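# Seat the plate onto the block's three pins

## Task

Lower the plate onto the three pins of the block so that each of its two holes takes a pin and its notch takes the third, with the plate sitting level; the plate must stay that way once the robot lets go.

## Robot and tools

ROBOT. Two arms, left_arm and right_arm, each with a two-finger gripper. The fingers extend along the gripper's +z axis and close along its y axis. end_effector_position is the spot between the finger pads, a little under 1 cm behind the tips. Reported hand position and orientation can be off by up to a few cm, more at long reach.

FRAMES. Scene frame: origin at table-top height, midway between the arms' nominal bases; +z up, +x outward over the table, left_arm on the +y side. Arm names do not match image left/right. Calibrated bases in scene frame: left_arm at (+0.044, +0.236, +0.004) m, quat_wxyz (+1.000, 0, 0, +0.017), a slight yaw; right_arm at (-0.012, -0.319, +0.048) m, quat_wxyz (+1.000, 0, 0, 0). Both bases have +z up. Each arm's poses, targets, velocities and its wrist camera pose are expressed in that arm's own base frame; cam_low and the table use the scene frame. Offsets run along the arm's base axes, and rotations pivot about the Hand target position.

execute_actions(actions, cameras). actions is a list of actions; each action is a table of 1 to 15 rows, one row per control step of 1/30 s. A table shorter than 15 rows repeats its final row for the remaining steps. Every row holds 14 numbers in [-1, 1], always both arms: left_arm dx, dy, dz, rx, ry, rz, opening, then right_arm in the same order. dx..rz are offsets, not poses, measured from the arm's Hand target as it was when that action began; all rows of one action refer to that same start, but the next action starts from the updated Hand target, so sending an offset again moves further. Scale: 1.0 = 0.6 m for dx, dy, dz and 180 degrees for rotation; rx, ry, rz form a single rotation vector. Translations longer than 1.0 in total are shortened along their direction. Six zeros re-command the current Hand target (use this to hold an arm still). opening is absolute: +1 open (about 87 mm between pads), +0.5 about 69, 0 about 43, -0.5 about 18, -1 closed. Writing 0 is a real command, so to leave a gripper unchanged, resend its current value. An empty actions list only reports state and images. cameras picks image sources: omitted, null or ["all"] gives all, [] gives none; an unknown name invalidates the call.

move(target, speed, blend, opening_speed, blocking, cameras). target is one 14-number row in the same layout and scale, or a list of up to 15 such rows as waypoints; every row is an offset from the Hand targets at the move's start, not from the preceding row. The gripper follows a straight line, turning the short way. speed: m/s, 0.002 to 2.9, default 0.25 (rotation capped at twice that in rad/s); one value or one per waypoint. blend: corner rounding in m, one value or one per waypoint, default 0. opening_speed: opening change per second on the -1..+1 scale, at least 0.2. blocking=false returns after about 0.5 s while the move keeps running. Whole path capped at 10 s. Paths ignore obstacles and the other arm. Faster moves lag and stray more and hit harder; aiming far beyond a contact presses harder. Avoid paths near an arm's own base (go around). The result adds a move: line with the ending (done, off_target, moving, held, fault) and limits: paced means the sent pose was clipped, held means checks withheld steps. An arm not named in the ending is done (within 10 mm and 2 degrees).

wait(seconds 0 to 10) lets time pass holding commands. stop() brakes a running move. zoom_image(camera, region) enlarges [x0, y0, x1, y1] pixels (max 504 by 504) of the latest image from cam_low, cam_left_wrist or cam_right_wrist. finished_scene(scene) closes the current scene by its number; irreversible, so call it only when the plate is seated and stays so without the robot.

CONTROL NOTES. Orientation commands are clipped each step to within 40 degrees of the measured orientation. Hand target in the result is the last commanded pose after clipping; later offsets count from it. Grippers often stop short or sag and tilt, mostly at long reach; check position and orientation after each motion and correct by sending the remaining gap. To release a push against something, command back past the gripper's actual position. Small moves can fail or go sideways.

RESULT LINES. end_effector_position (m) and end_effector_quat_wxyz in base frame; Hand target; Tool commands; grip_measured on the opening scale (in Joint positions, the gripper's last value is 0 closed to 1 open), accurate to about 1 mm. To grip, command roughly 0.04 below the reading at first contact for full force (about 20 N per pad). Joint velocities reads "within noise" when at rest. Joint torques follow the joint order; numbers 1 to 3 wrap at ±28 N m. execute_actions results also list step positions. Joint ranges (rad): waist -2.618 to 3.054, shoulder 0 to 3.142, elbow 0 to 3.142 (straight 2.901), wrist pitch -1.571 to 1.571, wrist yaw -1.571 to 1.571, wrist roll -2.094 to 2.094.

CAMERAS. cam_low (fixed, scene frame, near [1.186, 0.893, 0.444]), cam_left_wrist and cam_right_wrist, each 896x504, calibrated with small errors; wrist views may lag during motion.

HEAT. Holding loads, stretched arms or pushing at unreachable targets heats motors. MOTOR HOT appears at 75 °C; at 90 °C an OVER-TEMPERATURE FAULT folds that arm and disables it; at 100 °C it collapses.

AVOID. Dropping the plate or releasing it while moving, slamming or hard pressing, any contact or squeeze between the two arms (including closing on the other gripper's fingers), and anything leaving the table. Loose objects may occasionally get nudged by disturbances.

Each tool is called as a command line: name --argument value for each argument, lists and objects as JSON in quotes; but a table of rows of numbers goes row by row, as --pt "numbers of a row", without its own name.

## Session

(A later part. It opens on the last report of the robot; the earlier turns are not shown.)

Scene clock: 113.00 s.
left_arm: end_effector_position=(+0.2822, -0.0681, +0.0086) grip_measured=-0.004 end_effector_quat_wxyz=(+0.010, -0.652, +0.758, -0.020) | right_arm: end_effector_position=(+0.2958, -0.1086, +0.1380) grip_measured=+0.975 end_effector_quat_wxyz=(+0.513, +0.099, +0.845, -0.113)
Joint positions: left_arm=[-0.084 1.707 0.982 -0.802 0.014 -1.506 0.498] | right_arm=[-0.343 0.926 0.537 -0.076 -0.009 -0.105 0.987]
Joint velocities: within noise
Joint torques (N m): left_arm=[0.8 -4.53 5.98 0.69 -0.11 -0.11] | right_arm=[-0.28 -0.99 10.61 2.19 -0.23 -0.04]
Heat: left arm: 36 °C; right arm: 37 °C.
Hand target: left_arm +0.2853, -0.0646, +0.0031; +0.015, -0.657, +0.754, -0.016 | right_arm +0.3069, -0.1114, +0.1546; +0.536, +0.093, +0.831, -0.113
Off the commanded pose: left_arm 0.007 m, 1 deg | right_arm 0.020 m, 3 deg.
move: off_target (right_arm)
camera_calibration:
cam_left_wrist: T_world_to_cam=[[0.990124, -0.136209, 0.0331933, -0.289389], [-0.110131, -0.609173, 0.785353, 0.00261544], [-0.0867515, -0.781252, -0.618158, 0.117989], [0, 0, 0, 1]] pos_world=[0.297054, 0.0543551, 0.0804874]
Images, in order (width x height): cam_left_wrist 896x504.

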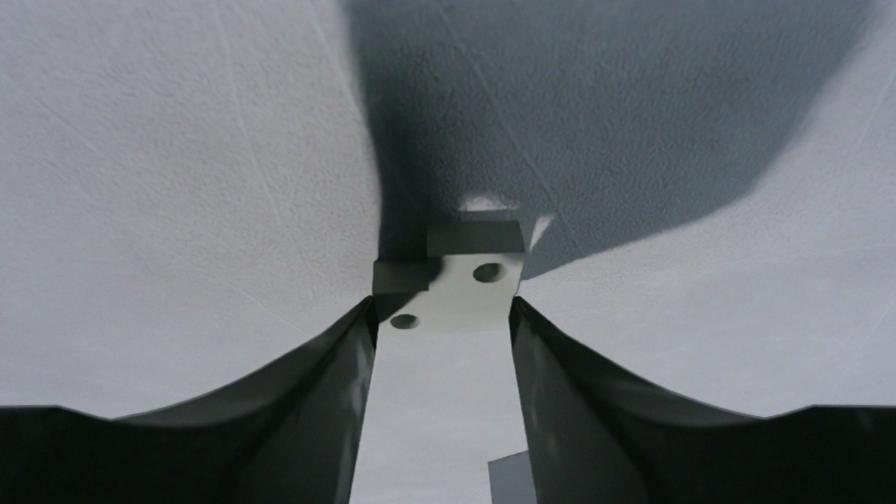

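move --pt "0 0 0.22 0 0 0 -0.3 0 0 0 0 0 0 1" --pt "0.026 -0.43 0.22 0 0 -0.778 -0.3 0 0 0 0 0 0 1" --speed '[0.12,0.25]'

zoom_image --camera "cam_left_wrist" --region '[280, 150, 620, 504]'

Scene clock: 125.90 s.
left_arm: end_effector_position=(+0.2997, -0.3180, +0.1342) grip_measured=-0.004 end_effector_quat_wxyz=(+0.055, +0.477, +0.877, -0.037) | right_arm: end_effector_position=(+0.2958, -0.1086, +0.1380) grip_measured=+0.975 end_effector_quat_wxyz=(+0.513, +0.099, +0.845, -0.113)
Joint positions: left_arm=[-0.817 2.377 2.505 -1.571 0.037 0.177 0.498] | right_arm=[-0.343 0.926 0.537 -0.076 -0.009 -0.105 0.987]
Joint velocities: within noise
Joint torques (N m): left_arm=[-0.1 -9.16 9.57 0.63 0.13 0.12] | right_arm=[-0.27 -1.02 10.59 2.19 -0.25 -0.05]
Heat: left arm: 36 °C; right arm: 38 °C.
Hand target: left_arm +0.3008, -0.3227, +0.1351; -0.010, +0.484, +0.875, -0.019 | right_arm +0.3069, -0.1114, +0.1546; +0.536, +0.093, +0.831, -0.113
Off the commanded pose: left_arm 0.005 m, 8 deg | right_arm 0.020 m, 3 deg.
joint sent to its limit (left arm) — joint 4 (wrist pitch), lower limit. The joint targets are off in orientation, not in position.
move: off_target (left_arm, right_arm)
camera_calibration:
cam_left_wrist: T_world_to_cam=[[-0.832076, -0.55464, 0.0049242, 0.0719504], [-0.399059, 0.604791, 0.689188, 0.239093], [-0.385229, 0.571491, -0.724566, 0.535772], [0, 0, 0, 1]] pos_world=[0.361675, -0.410884, 0.223069]
cam_right_wrist: T_world_to_cam=[[-0.277847, -0.956687, 0.0869004, -0.0352883], [-0.941212, 0.253021, -0.22383, 0.358853], [0.192148, -0.143982, -0.970746, 0.201224], [0, 0, 0, 1]] pos_world=[0.289288, -0.0955847, 0.278726]

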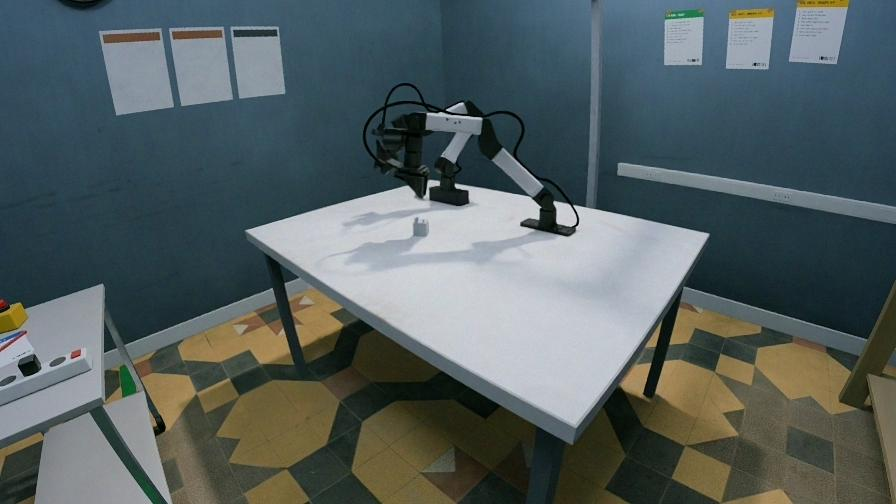

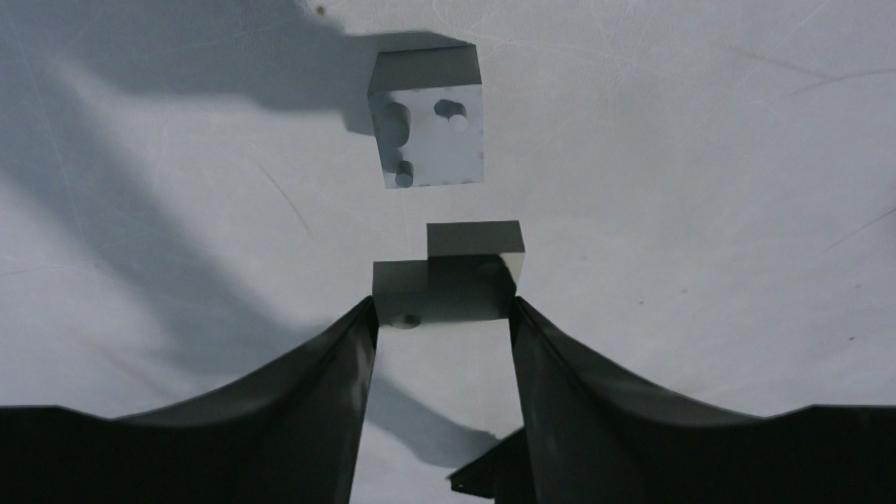

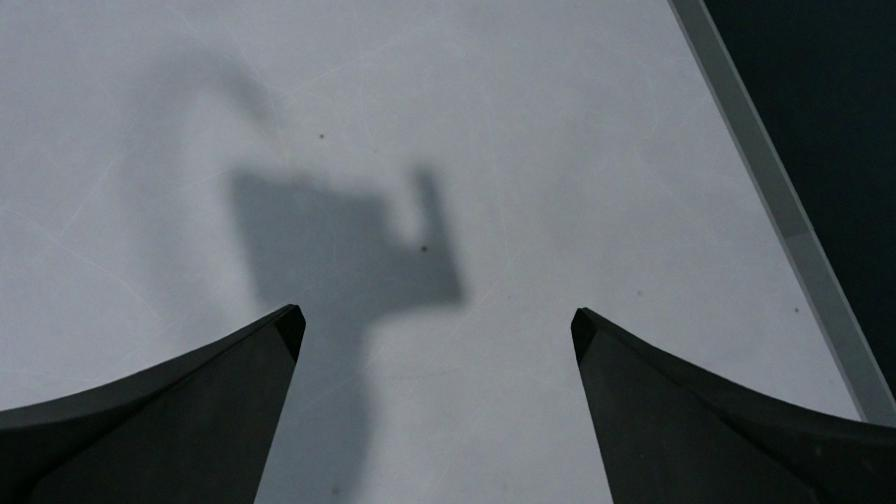

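Scaled by 1.424 from the camera's 896x504 image, which has a finer 1280x720 frame.

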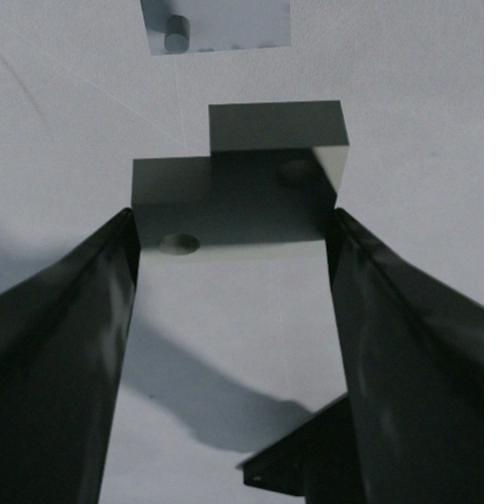

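move --target '[0.008,0.004,-0.03,0,0,0.029,-0.3,0,0,0,0,0,0,1]' --speed 0.15 --cameras '["cam_left_wrist"]'

zoom_image --camera "cam_left_wrist" --region '[340, 60, 560, 200]'

zoom_image --camera "cam_left_wrist" --region '[340, 200, 560, 340]'

Scene clock: 136.63 s.
left_arm: end_effector_position=(+0.3015, -0.3183, +0.1156) grip_measured=-0.004 end_effector_quat_wxyz=(+0.034, +0.449, +0.892, -0.032) | right_arm: end_effector_position=(+0.2958, -0.1086, +0.1380) grip_measured=+0.975 end_effector_quat_wxyz=(+0.513, +0.099, +0.845, -0.113)
Joint positions: left_arm=[-0.809 2.426 2.514 -1.572 0.037 0.121 0.498] | right_arm=[-0.343 0.926 0.537 -0.076 -0.009 -0.105 0.987]
Joint velocities: within noise
Joint torques (N m): left_arm=[1.02 -9.65 9.46 0.55 0.1 -0.01] | right_arm=[-0.28 -0.99 10.59 2.18 -0.24 -0.04]
Heat: left arm: 36 °C; right arm: 39 °C.
Hand target: left_arm +0.3056, -0.3203, +0.1170; -0.009, +0.444, +0.896, -0.020 | right_arm +0.3069, -0.1114, +0.1546; +0.536, +0.093, +0.831, -0.113
Off the commanded pose: left_arm 0.005 m, 5 deg | right_arm 0.020 m, 3 deg.
joint sent to its limit (left arm) — joint 4 (wrist pitch), lower limit. The joint targets are off in orientation, not in position.
move: off_target (left_arm, right_arm)
camera_calibration:
cam_left_wrist: T_world_to_cam=[[-0.795157, -0.606172, 0.0167465, 0.0444518], [-0.411762, 0.559997, 0.718926, 0.238963], [-0.445171, 0.564764, -0.694884, 0.535708], [0, 0, 0, 1]] pos_world=[0.372223, -0.409422, 0.199714]
Images, in order (width x height): cam_left_wrist 896x504.

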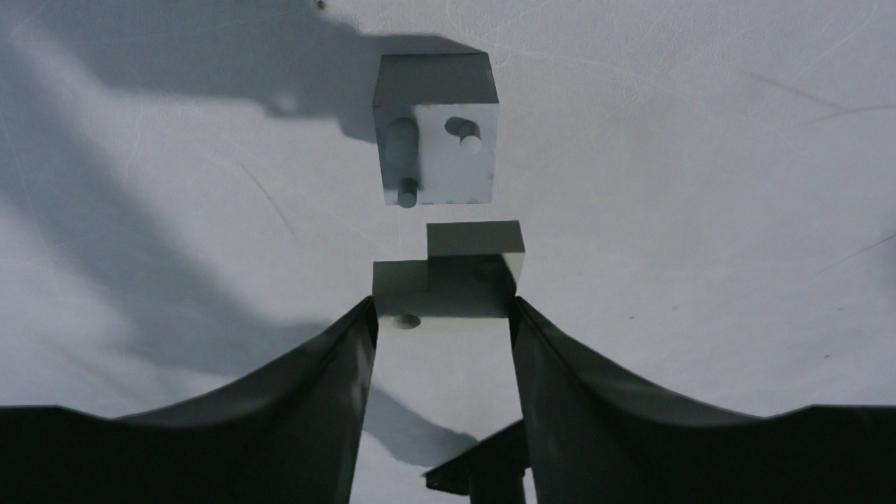

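Scaled by 2.291 from the camera's 896x504 image, which has a finer 1280x720 frame.

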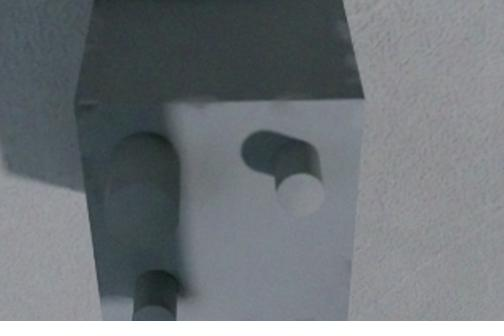

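Scaled by 2.291 from the camera's 896x504 image, which has a finer 1280x720 frame.

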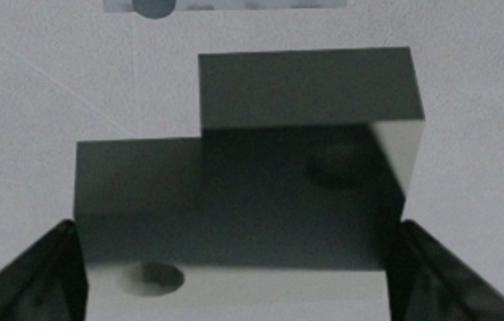

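move --target '[-0.002,0.006,-0.04,0,0,0.004,-0.3,0,0,0,0,0,0,1]' --speed 0.1 --cameras '["cam_left_wrist"]'

zoom_image --camera "cam_left_wrist" --region '[340, 120, 560, 340]'

Scene clock: 171.50 s.
left_arm: end_effector_position=(+0.3025, -0.3169, +0.0951) grip_measured=-0.004 end_effector_quat_wxyz=(+0.011, +0.444, +0.896, -0.024) | right_arm: end_effector_position=(+0.2958, -0.1086, +0.1380) grip_measured=+0.975 end_effector_quat_wxyz=(+0.513, +0.099, +0.845, -0.113)
Joint positions: left_arm=[-0.805 2.475 2.514 -1.572 0.037 0.114 0.498] | right_arm=[-0.343 0.926 0.537 -0.076 -0.009 -0.105 0.987]
Joint velocities: within noise
Joint torques (N m): left_arm=[1.03 -10.13 7.65 0.43 0.08 -0.11] | right_arm=[-0.29 -1.01 10.55 2.2 -0.22 -0.05]
Heat: left arm: 39 °C; right arm: 41 °C.
Hand target: left_arm +0.3044, -0.3167, +0.0931; -0.009, +0.438, +0.899, -0.020 | right_arm +0.3069, -0.1114, +0.1546; +0.536, +0.093, +0.831, -0.113
Off the commanded pose: left_arm 0.003 m, 2 deg | right_arm 0.020 m, 3 deg.
joint sent to its limit (left arm) — joint 4 (wrist pitch), lower limit. The joint targets still meet the commanded pose.
move: off_target (right_arm)
camera_calibration:
cam_left_wrist: T_world_to_cam=[[-0.787493, -0.615916, 0.0224232, 0.0404918], [-0.392785, 0.529575, 0.751844, 0.234835], [-0.474948, 0.583264, -0.658959, 0.532542], [0, 0, 0, 1]] pos_world=[0.377056, -0.410036, 0.173457]
Images, in order (width x height): cam_left_wrist 896x504.

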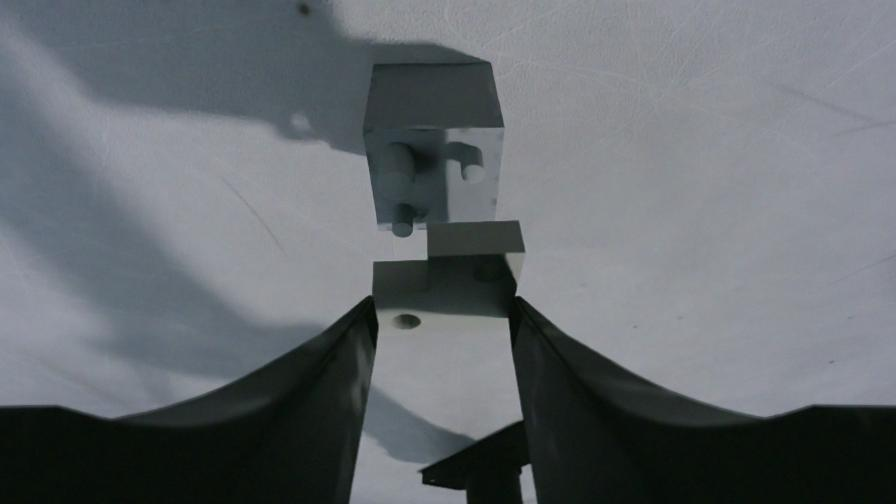

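Scaled by 2.291 from the camera's 896x504 image, which has a finer 1280x720 frame.

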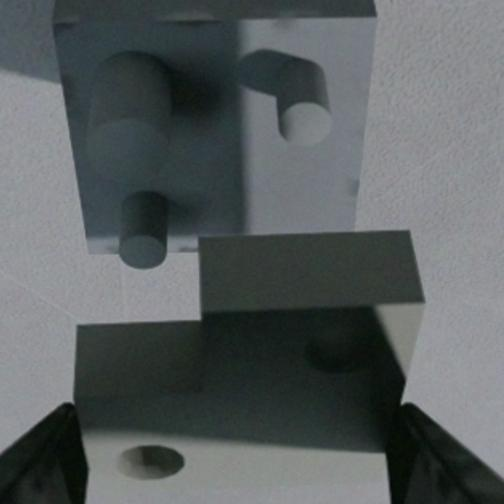

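move --target '[0.0053,-0.0018,-0.026,0,0,0.003,-0.3,0,0,0,0,0,0,1]' --speed 0.08 --cameras '["cam_left_wrist"]'

zoom_image --camera "cam_left_wrist" --region '[340, 120, 560, 340]'

Scene clock: 179.47 s.
left_arm: end_effector_position=(+0.3036, -0.3157, +0.0761) grip_measured=-0.004 end_effector_quat_wxyz=(-0.008, +0.439, +0.898, -0.017) | right_arm: end_effector_position=(+0.2959, -0.1086, +0.1381) grip_measured=+0.975 end_effector_quat_wxyz=(+0.513, +0.099, +0.845, -0.113)
Joint positions: left_arm=[-0.801 2.525 2.522 -1.572 0.037 0.109 0.498] | right_arm=[-0.343 0.926 0.537 -0.076 -0.009 -0.105 0.987]
Joint velocities: within noise
Joint torques (N m): left_arm=[0.96 -10.28 9.36 0.42 0.1 -0.07] | right_arm=[-0.29 -1.01 10.66 2.17 -0.23 -0.03]
Heat: left arm: 40 °C; right arm: 41 °C.
Hand target: left_arm +0.3076, -0.3176, +0.0774; -0.009, +0.434, +0.901, -0.020 | right_arm +0.3069, -0.1114, +0.1546; +0.536, +0.093, +0.831, -0.113
Off the commanded pose: left_arm 0.005 m, 1 deg | right_arm 0.020 m, 3 deg.
joint sent to its limit (left arm) — joint 4 (wrist pitch), lower limit. The joint targets still meet the commanded pose.
move: off_target (right_arm)
camera_calibration:
cam_left_wrist: T_world_to_cam=[[-0.781123, -0.623805, 0.026717, 0.0377979], [-0.374996, 0.50292, 0.778749, 0.233052], [-0.499224, 0.59828, -0.626766, 0.529551], [0, 0, 0, 1]] pos_world=[0.381283, -0.410448, 0.149406]
Images, in order (width x height): cam_left_wrist 896x504.

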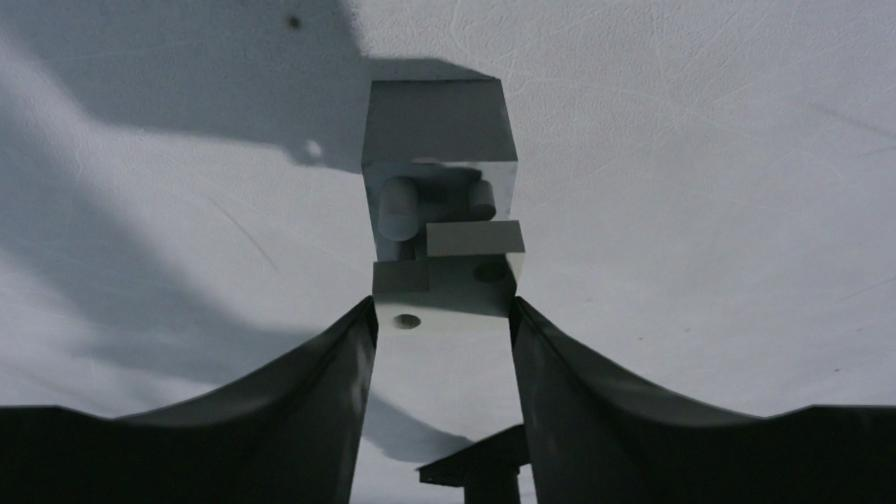

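Scaled by 2.291 from the camera's 896x504 image, which has a finer 1280x720 frame.

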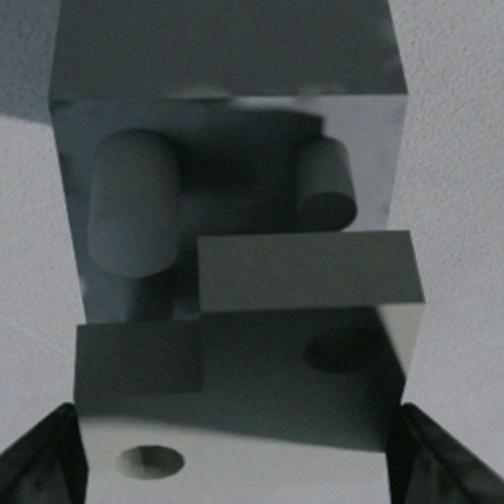

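move --target '[0.0055,-0.005,-0.004,0,0,0,-0.3,0,0,0,0,0,0,1]' --speed 0.05 --cameras '["cam_left_wrist"]'

zoom_image --camera "cam_left_wrist" --region '[340, 120, 560, 340]'

Scene clock: 194.83 s.
left_arm: end_effector_position=(+0.3067, -0.3189, +0.0750) grip_measured=-0.004 end_effector_quat_wxyz=(-0.003, +0.439, +0.898, -0.018) | right_arm: end_effector_position=(+0.2959, -0.1086, +0.1381) grip_measured=+0.975 end_effector_quat_wxyz=(+0.513, +0.099, +0.845, -0.113)
Joint positions: left_arm=[-0.801 2.541 2.549 -1.572 0.037 0.109 0.498] | right_arm=[-0.343 0.926 0.537 -0.076 -0.009 -0.105 0.987]
Joint velocities: within noise
Joint torques (N m): left_arm=[1.01 -10.29 9.4 0.42 0.11 -0.07] | right_arm=[-0.25 -0.99 10.65 2.19 -0.23 -0.06]
Heat: left arm: 39 °C; right arm: 42 °C.
Hand target: left_arm +0.3109, -0.3207, +0.0751; -0.009, +0.434, +0.901, -0.020 | right_arm +0.3069, -0.1114, +0.1546; +0.536, +0.093, +0.831, -0.113
Off the commanded pose: left_arm 0.005 m, 1 deg | right_arm 0.020 m, 3 deg.
joint sent to its limit (left arm) — joint 4 (wrist pitch), lower limit. The joint targets still meet the commanded pose.
move: off_target (right_arm)
camera_calibration:
cam_left_wrist: T_world_to_cam=[[-0.78081, -0.624243, 0.0256114, 0.0380679], [-0.38139, 0.508714, 0.771849, 0.24112], [-0.494851, 0.5929, -0.635289, 0.529841], [0, 0, 0, 1]] pos_world=[0.383877, -0.41304, 0.149519]
Images, in order (width x height): cam_left_wrist 896x504.

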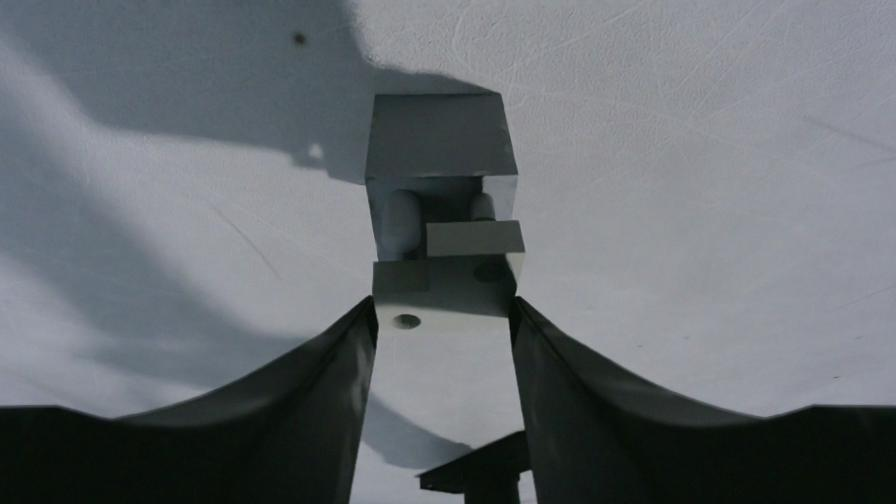

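Scaled by 2.291 from the camera's 896x504 image, which has a finer 1280x720 frame.

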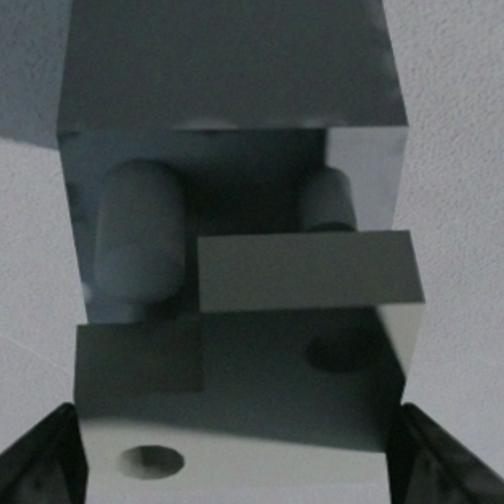

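move --target '[0.001,-0.0013,-0.008,0,0,0,-0.3,0,0,0,0,0,0,1]' --speed 0.03 --cameras '["cam_left_wrist"]'

zoom_image --camera "cam_left_wrist" --region '[340, 120, 560, 340]'

Scene clock: 202.30 s.
left_arm: end_effector_position=(+0.3075, -0.3197, +0.0702) grip_measured=-0.004 end_effector_quat_wxyz=(-0.006, +0.439, +0.898, -0.017) | right_arm: end_effector_position=(+0.2959, -0.1086, +0.1381) grip_measured=+0.975 end_effector_quat_wxyz=(+0.513, +0.099, +0.845, -0.113)
Joint positions: left_arm=[-0.801 2.556 2.558 -1.572 0.037 0.109 0.498] | right_arm=[-0.343 0.926 0.537 -0.076 -0.009 -0.105 0.987]
Joint velocities: within noise
Joint torques (N m): left_arm=[1.02 -10.26 9.52 0.39 0.16 0.02] | right_arm=[-0.28 -1.05 10.62 2.17 -0.22 -0.05]
Heat: left arm: 39 °C; right arm: 42 °C.
Hand target: left_arm +0.3116, -0.3214, +0.0703; -0.009, +0.434, +0.901, -0.020 | right_arm +0.3069, -0.1114, +0.1546; +0.536, +0.093, +0.831, -0.113
Off the commanded pose: left_arm 0.004 m, 1 deg | right_arm 0.020 m, 3 deg.
joint sent to its limit (left arm) — joint 4 (wrist pitch), lower limit. The joint targets still meet the commanded pose.
move: off_target (right_arm)
camera_calibration:
cam_left_wrist: T_world_to_cam=[[-0.780706, -0.624348, 0.0262256, 0.0382096], [-0.377915, 0.505148, 0.77589, 0.242957], [-0.497674, 0.595831, -0.630323, 0.529128], [0, 0, 0, 1]] pos_world=[0.384981, -0.414144, 0.144012]
Images, in order (width x height): cam_left_wrist 896x504.

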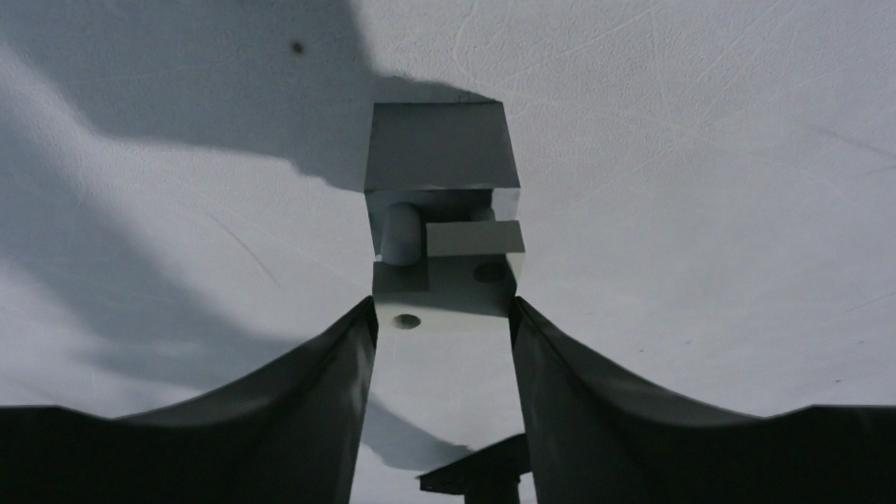

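Scaled by 2.291 from the camera's 896x504 image, which has a finer 1280x720 frame.

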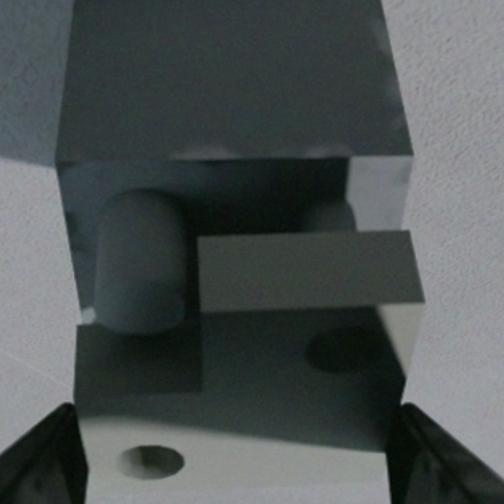

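move --target '[-0.0005,0.0007,-0.009,0,0,0,-0.3,0,0,0,0,0,0,1]' --speed 0.02 --cameras '["cam_left_wrist"]'

zoom_image --camera "cam_left_wrist" --region '[340, 120, 560, 340]'

Scene clock: 220.43 s.
left_arm: end_effector_position=(+0.3069, -0.3193, +0.0667) grip_measured=-0.004 end_effector_quat_wxyz=(-0.011, +0.439, +0.898, -0.016) | right_arm: end_effector_position=(+0.2959, -0.1086, +0.1381) grip_measured=+0.975 end_effector_quat_wxyz=(+0.513, +0.099, +0.845, -0.113)
Joint positions: left_arm=[-0.801 2.565 2.559 -1.574 0.037 0.108 0.498] | right_arm=[-0.343 0.926 0.537 -0.076 -0.009 -0.105 0.987]
Joint velocities: within noise
Joint torques (N m): left_arm=[1.14 -9.81 9.33 0.41 0.07 -0.03] | right_arm=[-0.25 -0.98 10.62 2.19 -0.22 -0.05]
Heat: left arm: 41 °C; right arm: 43 °C.
Hand target: left_arm +0.3113, -0.3210, +0.0649; -0.008, +0.434, +0.901, -0.020 | right_arm +0.3069, -0.1114, +0.1546; +0.536, +0.093, +0.831, -0.113
Off the commanded pose: left_arm 0.005 m, 1 deg | right_arm 0.020 m, 3 deg.
move: off_target (right_arm)
camera_calibration:
cam_left_wrist: T_world_to_cam=[[-0.780299, -0.624797, 0.0275889, 0.0378023], [-0.372426, 0.499651, 0.782079, 0.241366], [-0.502426, 0.599981, -0.622568, 0.528632], [0, 0, 0, 1]] pos_world=[0.384986, -0.414149, 0.139299]
Images, in order (width x height): cam_left_wrist 896x504.

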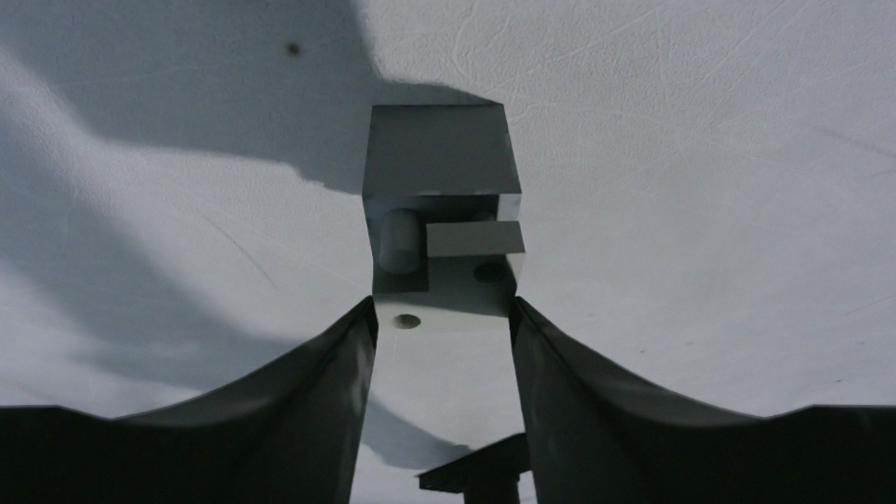

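Scaled by 2.291 from the camera's 896x504 image, which has a finer 1280x720 frame.

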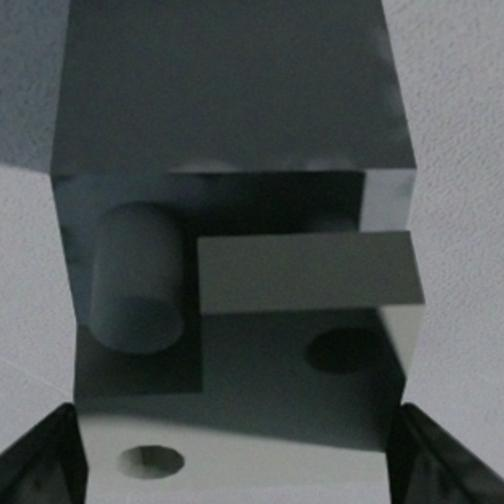

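move --pt "-0.0003 0.0003 0.005 0 0 0 -0.3 0 0 0 0 0 0 1" --pt "-0.0018 0.0023 0.005 0 0 0 -0.3 0 0 0 0 0 0 1" --pt "-0.0018 0.0023 -0.006 0 0 0 -0.3 0 0 0 0 0 0 1" --speed 0.02 --cameras '["cam_left_wrist"]'

zoom_image --camera "cam_left_wrist" --region '[340, 120, 560, 340]'

Scene clock: 234.30 s.
left_arm: end_effector_position=(+0.3067, -0.3191, +0.0658) grip_measured=-0.004 end_effector_quat_wxyz=(-0.012, +0.439, +0.898, -0.016) | right_arm: end_effector_position=(+0.2959, -0.1086, +0.1381) grip_measured=+0.975 end_effector_quat_wxyz=(+0.513, +0.099, +0.845, -0.113)
Joint positions: left_arm=[-0.801 2.565 2.554 -1.572 0.037 0.108 0.498] | right_arm=[-0.343 0.926 0.537 -0.076 -0.009 -0.105 0.987]
Joint velocities: within noise
Joint torques (N m): left_arm=[0.96 -11.63 4.46 0.69 0.08 -0.08] | right_arm=[-0.29 -1.01 10.65 2.17 -0.23 -0.05]
Heat: left arm: 42 °C; right arm: 43 °C.
Hand target: left_arm +0.3102, -0.3196, +0.0613; -0.008, +0.434, +0.901, -0.020 | right_arm +0.3069, -0.1114, +0.1546; +0.536, +0.093, +0.831, -0.113
Off the commanded pose: left_arm 0.006 m, 1 deg | right_arm 0.020 m, 3 deg.
move: off_target (right_arm)
camera_calibration:
cam_left_wrist: T_world_to_cam=[[-0.780008, -0.625153, 0.0277546, 0.0375354], [-0.371576, 0.498393, 0.783285, 0.241127], [-0.503506, 0.600656, -0.621042, 0.528321], [0, 0, 0, 1]] pos_world=[0.384888, -0.41405, 0.138197]
Images, in order (width x height): cam_left_wrist 896x504.

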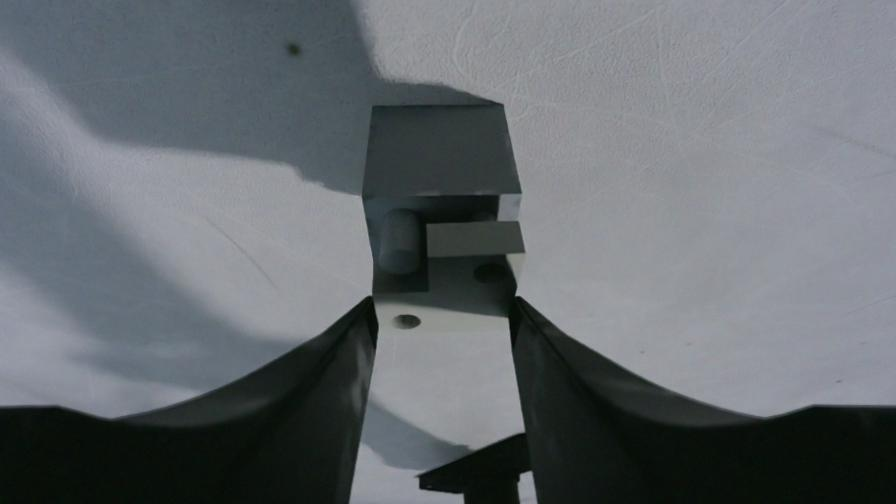

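Scaled by 2.291 from the camera's 896x504 image, which has a finer 1280x720 frame.

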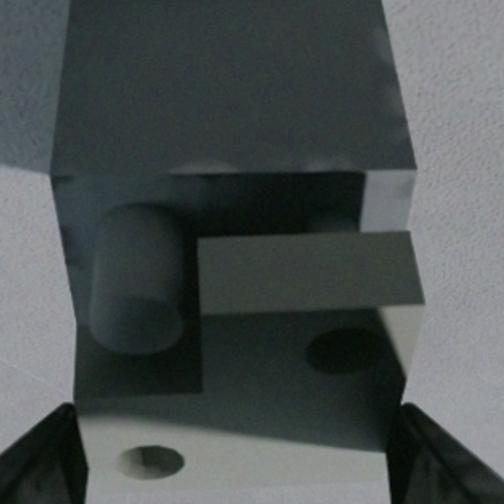

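move --target '[-0.001,0.001,0.017,0,0,0,-0.3,0,0,0,0,0,0,1]' --speed 0.03 --cameras '["cam_left_wrist"]'

zoom_image --camera "cam_left_wrist" --region '[340, 120, 560, 340]'

Scene clock: 238.03 s.
left_arm: end_effector_position=(+0.3068, -0.3192, +0.0662) grip_measured=-0.004 end_effector_quat_wxyz=(-0.011, +0.439, +0.898, -0.016) | right_arm: end_effector_position=(+0.2959, -0.1086, +0.1381) grip_measured=+0.975 end_effector_quat_wxyz=(+0.513, +0.099, +0.845, -0.113)
Joint positions: left_arm=[-0.801 2.565 2.556 -1.573 0.037 0.108 0.498] | right_arm=[-0.343 0.926 0.537 -0.076 -0.009 -0.105 0.987]
Joint velocities: within noise
Joint torques (N m): left_arm=[0.85 -11.82 7.73 0.37 0.06 -0.05] | right_arm=[-0.34 -0.99 10.62 2.18 -0.23 -0.05]
Heat: left arm: 43 °C; right arm: 43 °C.
Hand target: left_arm +0.3096, -0.3190, +0.0715; -0.009, +0.434, +0.901, -0.020 | right_arm +0.3069, -0.1114, +0.1546; +0.536, +0.093, +0.832, -0.113
Off the commanded pose: left_arm 0.006 m, 1 deg | right_arm 0.020 m, 3 deg.
joint sent to its limit (left arm) — joint 4 (wrist pitch), lower limit. The joint targets still meet the commanded pose.
move: off_target (right_arm)
camera_calibration:
cam_left_wrist: T_world_to_cam=[[-0.78003, -0.62513, 0.0276684, 0.0375666], [-0.372025, 0.498854, 0.782778, 0.241255], [-0.503141, 0.600297, -0.621685, 0.528542], [0, 0, 0, 1]] pos_world=[0.384987, -0.414149, 0.138698]
Images, in order (width x height): cam_left_wrist 896x504.

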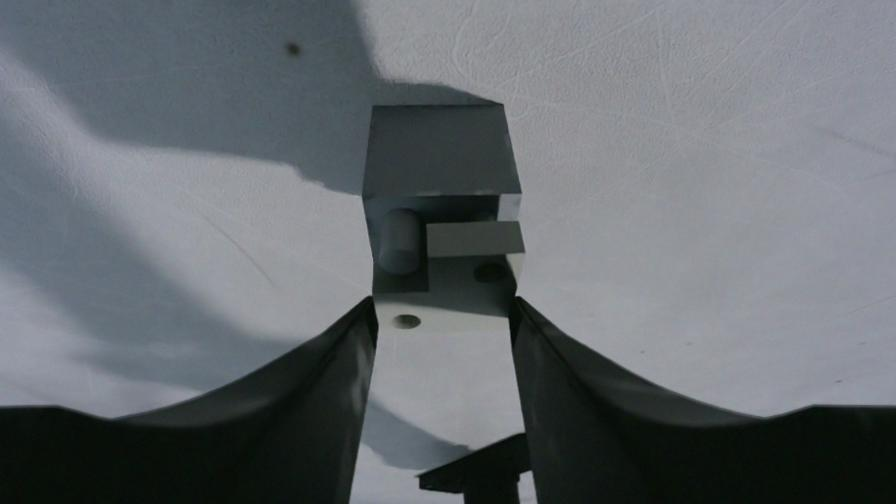

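Scaled by 2.291 from the camera's 896x504 image, which has a finer 1280x720 frame.

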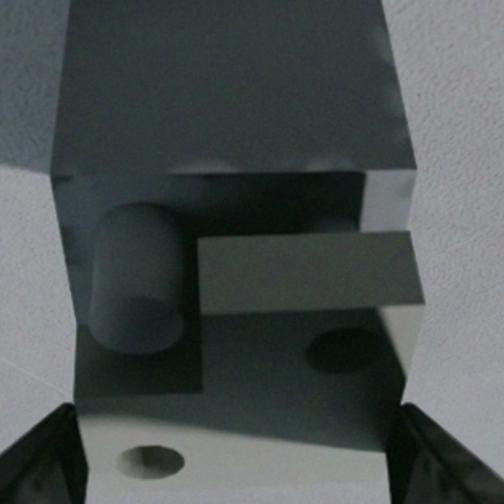

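move --target '[-0.003,0.003,0.013,0,0,0,-0.3,0,0,0,0,0,0,1]' --speed 0.03 --cameras '["cam_left_wrist"]'

zoom_image --camera "cam_left_wrist" --region '[340, 120, 560, 340]'

Scene clock: 240.97 s.
left_arm: end_effector_position=(+0.3068, -0.3192, +0.0662) grip_measured=-0.004 end_effector_quat_wxyz=(-0.011, +0.439, +0.898, -0.016) | right_arm: end_effector_position=(+0.2959, -0.1086, +0.1382) grip_measured=+0.975 end_effector_quat_wxyz=(+0.513, +0.099, +0.845, -0.113)
Joint positions: left_arm=[-0.801 2.565 2.556 -1.573 0.037 0.108 0.498] | right_arm=[-0.343 0.926 0.537 -0.076 -0.009 -0.105 0.987]
Joint velocities: within noise
Joint torques (N m): left_arm=[0.96 -13.87 5.86 0.4 0.14 -0.03] | right_arm=[-0.27 -1.06 10.62 2.17 -0.23 -0.05]
Heat: left arm: 43 °C; right arm: 44 °C.
Hand target: left_arm +0.3078, -0.3172, +0.0793; -0.009, +0.434, +0.901, -0.020 | right_arm +0.3069, -0.1114, +0.1546; +0.536, +0.093, +0.831, -0.113
Off the commanded pose: left_arm 0.013 m, 1 deg | right_arm 0.020 m, 3 deg.
joint sent to its limit (left arm) — joint 4 (wrist pitch), lower limit. The joint targets still meet the commanded pose.
move: off_target (left_arm, right_arm)
camera_calibration:
cam_left_wrist: T_world_to_cam=[[-0.78003, -0.62513, 0.0276684, 0.0375666], [-0.372025, 0.498854, 0.782778, 0.241255], [-0.503141, 0.600297, -0.621685, 0.528542], [0, 0, 0, 1]] pos_world=[0.384987, -0.414149, 0.138698]
Images, in order (width x height): cam_left_wrist 896x504.

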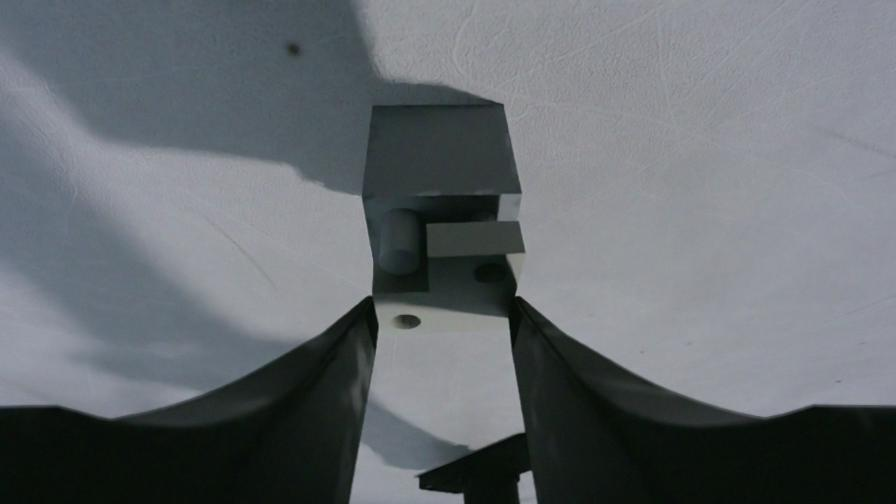

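Scaled by 2.291 from the camera's 896x504 image, which has a finer 1280x720 frame.

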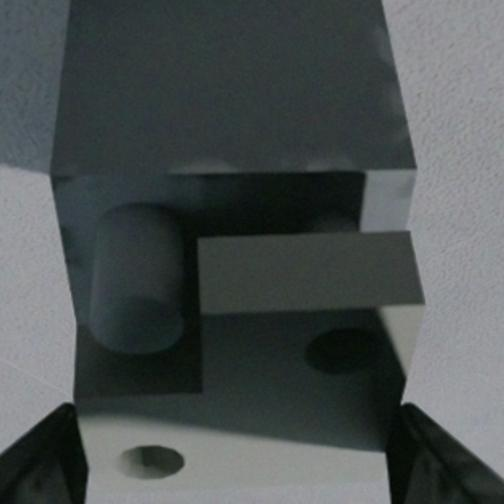

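move --target '[-0.001,0.001,0.012,0,0,0,-0.3,0,0,0,0,0,0,1]' --speed 0.1 --cameras '["cam_left_wrist"]'

Scene clock: 243.63 s.
left_arm: end_effector_position=(+0.3068, -0.3192, +0.0662) grip_measured=-0.004 end_effector_quat_wxyz=(-0.011, +0.439, +0.898, -0.016) | right_arm: end_effector_position=(+0.2959, -0.1086, +0.1382) grip_measured=+0.975 end_effector_quat_wxyz=(+0.513, +0.099, +0.845, -0.113)
Joint positions: left_arm=[-0.801 2.565 2.556 -1.573 0.037 0.108 0.498] | right_arm=[-0.343 0.926 0.537 -0.076 -0.009 -0.105 0.987]
Joint velocities: within noise
Joint torques (N m): left_arm=[0.95 -15.42 5.12 0.43 0.13 -0.05] | right_arm=[-0.27 -1.01 10.61 2.18 -0.22 -0.06]
Heat: left arm: 44 °C; right arm: 44 °C.
Hand target: left_arm +0.3072, -0.3166, +0.0865; -0.009, +0.434, +0.901, -0.020 | right_arm +0.3069, -0.1114, +0.1546; +0.536, +0.093, +0.831, -0.113
Off the commanded pose: left_arm 0.020 m, 1 deg | right_arm 0.020 m, 3 deg.
joint sent to its limit (left arm) — joint 4 (wrist pitch), lower limit. The joint targets still meet the commanded pose.
move: off_target (left_arm, right_arm)
camera_calibration:
cam_left_wrist: T_world_to_cam=[[-0.78003, -0.62513, 0.0276684, 0.0375666], [-0.372025, 0.498854, 0.782778, 0.241255], [-0.503141, 0.600297, -0.621685, 0.528542], [0, 0, 0, 1]] pos_world=[0.384987, -0.414149, 0.138698]
Images, in order (width x height): cam_left_wrist 896x504.

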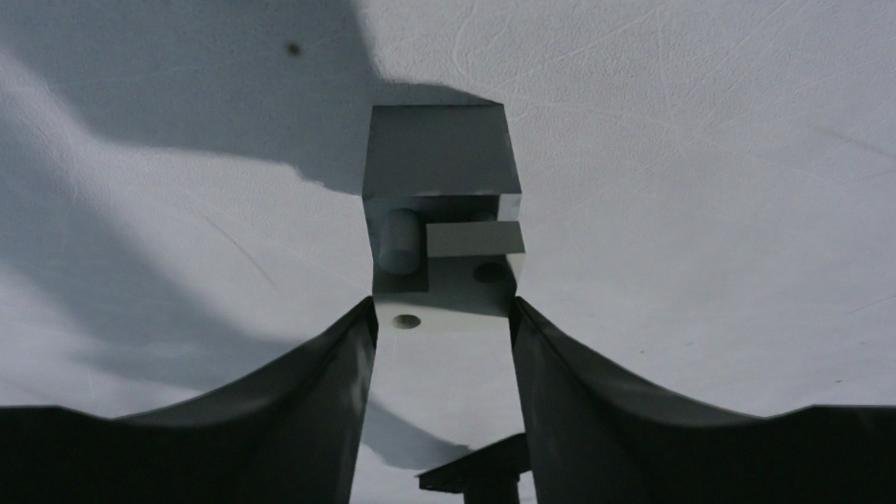

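move --target '[0,0,0.03,0,0,0,-0.3,0,0,0,0,0,0,1]' --speed 0.1 --cameras '["cam_left_wrist"]'

Scene clock: 246.87 s.
left_arm: end_effector_position=(+0.3051, -0.3174, +0.0670) grip_measured=-0.004 end_effector_quat_wxyz=(-0.014, +0.439, +0.898, -0.015) | right_arm: end_effector_position=(+0.2959, -0.1086, +0.1382) grip_measured=+0.975 end_effector_quat_wxyz=(+0.513, +0.099, +0.845, -0.113)
Joint positions: left_arm=[-0.801 2.554 2.538 -1.57 0.037 0.108 0.498] | right_arm=[-0.343 0.926 0.537 -0.076 -0.009 -0.105 0.987]
Joint velocities: within noise
Joint torques (N m): left_arm=[0.87 -17.69 6.65 0.33 0.13 -0.1] | right_arm=[-0.32 -1.02 10.59 2.17 -0.24 -0.06]
Heat: left arm: 46 °C; right arm: 44 °C.
Hand target: left_arm +0.3072, -0.3166, +0.1045; -0.008, +0.434, +0.901, -0.020 | right_arm +0.3069, -0.1114, +0.1546; +0.536, +0.093, +0.831, -0.113
Off the commanded pose: left_arm 0.038 m, 1 deg | right_arm 0.020 m, 3 deg.
joint sent to its limit (left arm) — joint 4 (wrist pitch), lower limit. The joint targets are off in orientation, not in position.
move: off_target (left_arm, right_arm)
camera_calibration:
cam_left_wrist: T_world_to_cam=[[-0.779905, -0.625264, 0.0281589, 0.037158], [-0.369308, 0.496036, 0.78585, 0.237168], [-0.505332, 0.602489, -0.617776, 0.528212], [0, 0, 0, 1]] pos_world=[0.38349, -0.412652, 0.138892]
Images, in order (width x height): cam_left_wrist 896x504.

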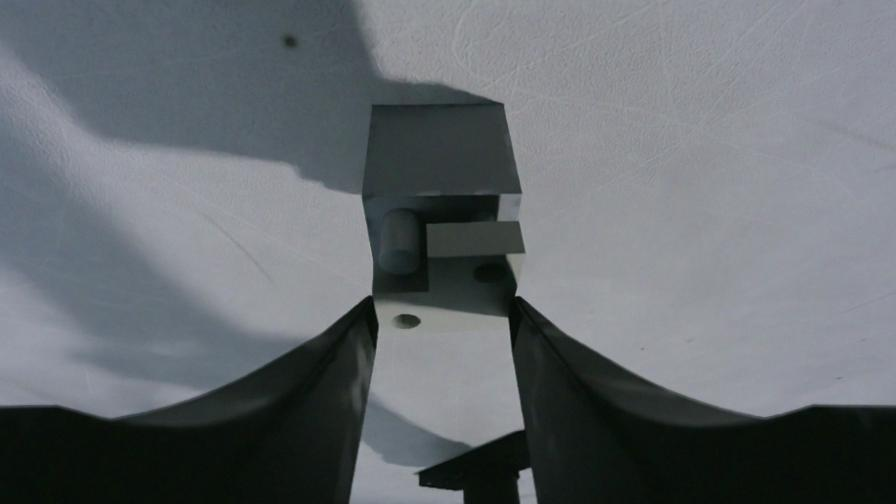

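move --target '[0.001,-0.002,-0.0855,0,0,0,-0.3,0,0,0,0,0,0,1]' --speed 0.05 --cameras '["cam_left_wrist"]'

zoom_image --camera "cam_left_wrist" --region '[340, 120, 560, 340]'

Scene clock: 252.20 s.
left_arm: end_effector_position=(+0.3043, -0.3166, +0.0648) grip_measured=-0.004 end_effector_quat_wxyz=(-0.009, +0.438, +0.899, -0.017) | right_arm: end_effector_position=(+0.2959, -0.1086, +0.1382) grip_measured=+0.975 end_effector_quat_wxyz=(+0.513, +0.099, +0.845, -0.113)
Joint positions: left_arm=[-0.801 2.515 2.457 -1.518 0.037 0.108 0.498] | right_arm=[-0.343 0.926 0.537 -0.076 -0.009 -0.105 0.987]
Joint velocities: within noise
Joint torques (N m): left_arm=[0.73 -10.77 3.26 0.81 0.08 -0.05] | right_arm=[-0.25 -0.95 10.58 2.18 -0.24 -0.05]
Heat: left arm: 49 °C; right arm: 44 °C.
Hand target: left_arm +0.3078, -0.3179, +0.0532; -0.008, +0.434, +0.901, -0.020 | right_arm +0.3069, -0.1114, +0.1546; +0.536, +0.093, +0.831, -0.113
Off the commanded pose: left_arm 0.012 m, 1 deg | right_arm 0.020 m, 3 deg.
move: off_target (left_arm, right_arm)
camera_calibration:
cam_left_wrist: T_world_to_cam=[[-0.779877, -0.625346, 0.0271068, 0.0371449], [-0.375312, 0.501836, 0.779296, 0.242269], [-0.500933, 0.597581, -0.62607, 0.523602], [0, 0, 0, 1]] pos_world=[0.382184, -0.411245, 0.138005]
Images, in order (width x height): cam_left_wrist 896x504.

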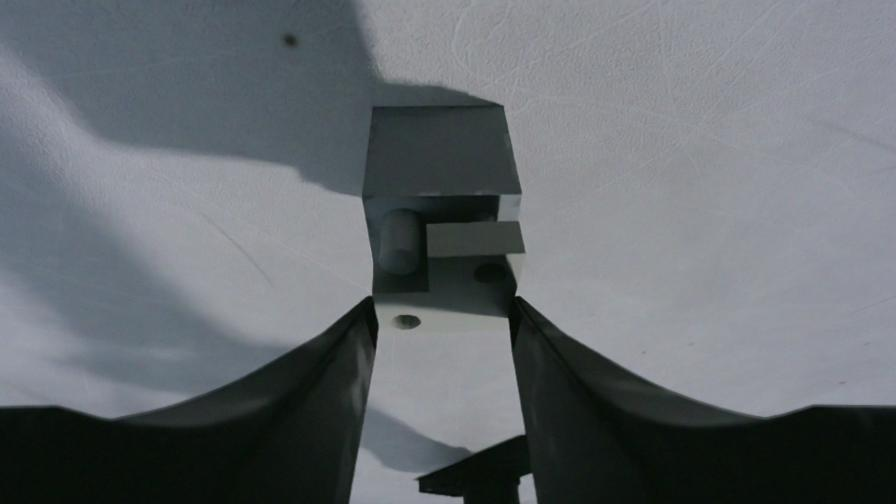

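Scaled by 2.291 from the camera's 896x504 image, which has a finer 1280x720 frame.

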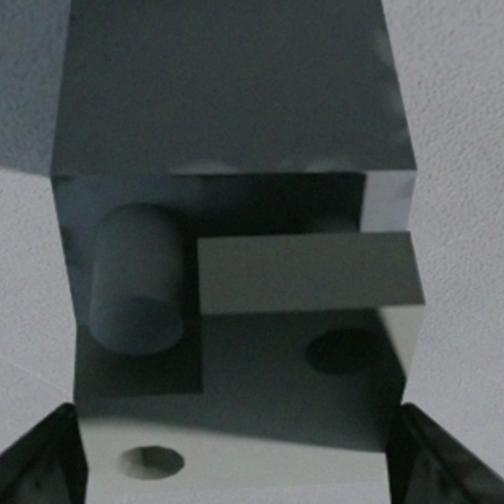

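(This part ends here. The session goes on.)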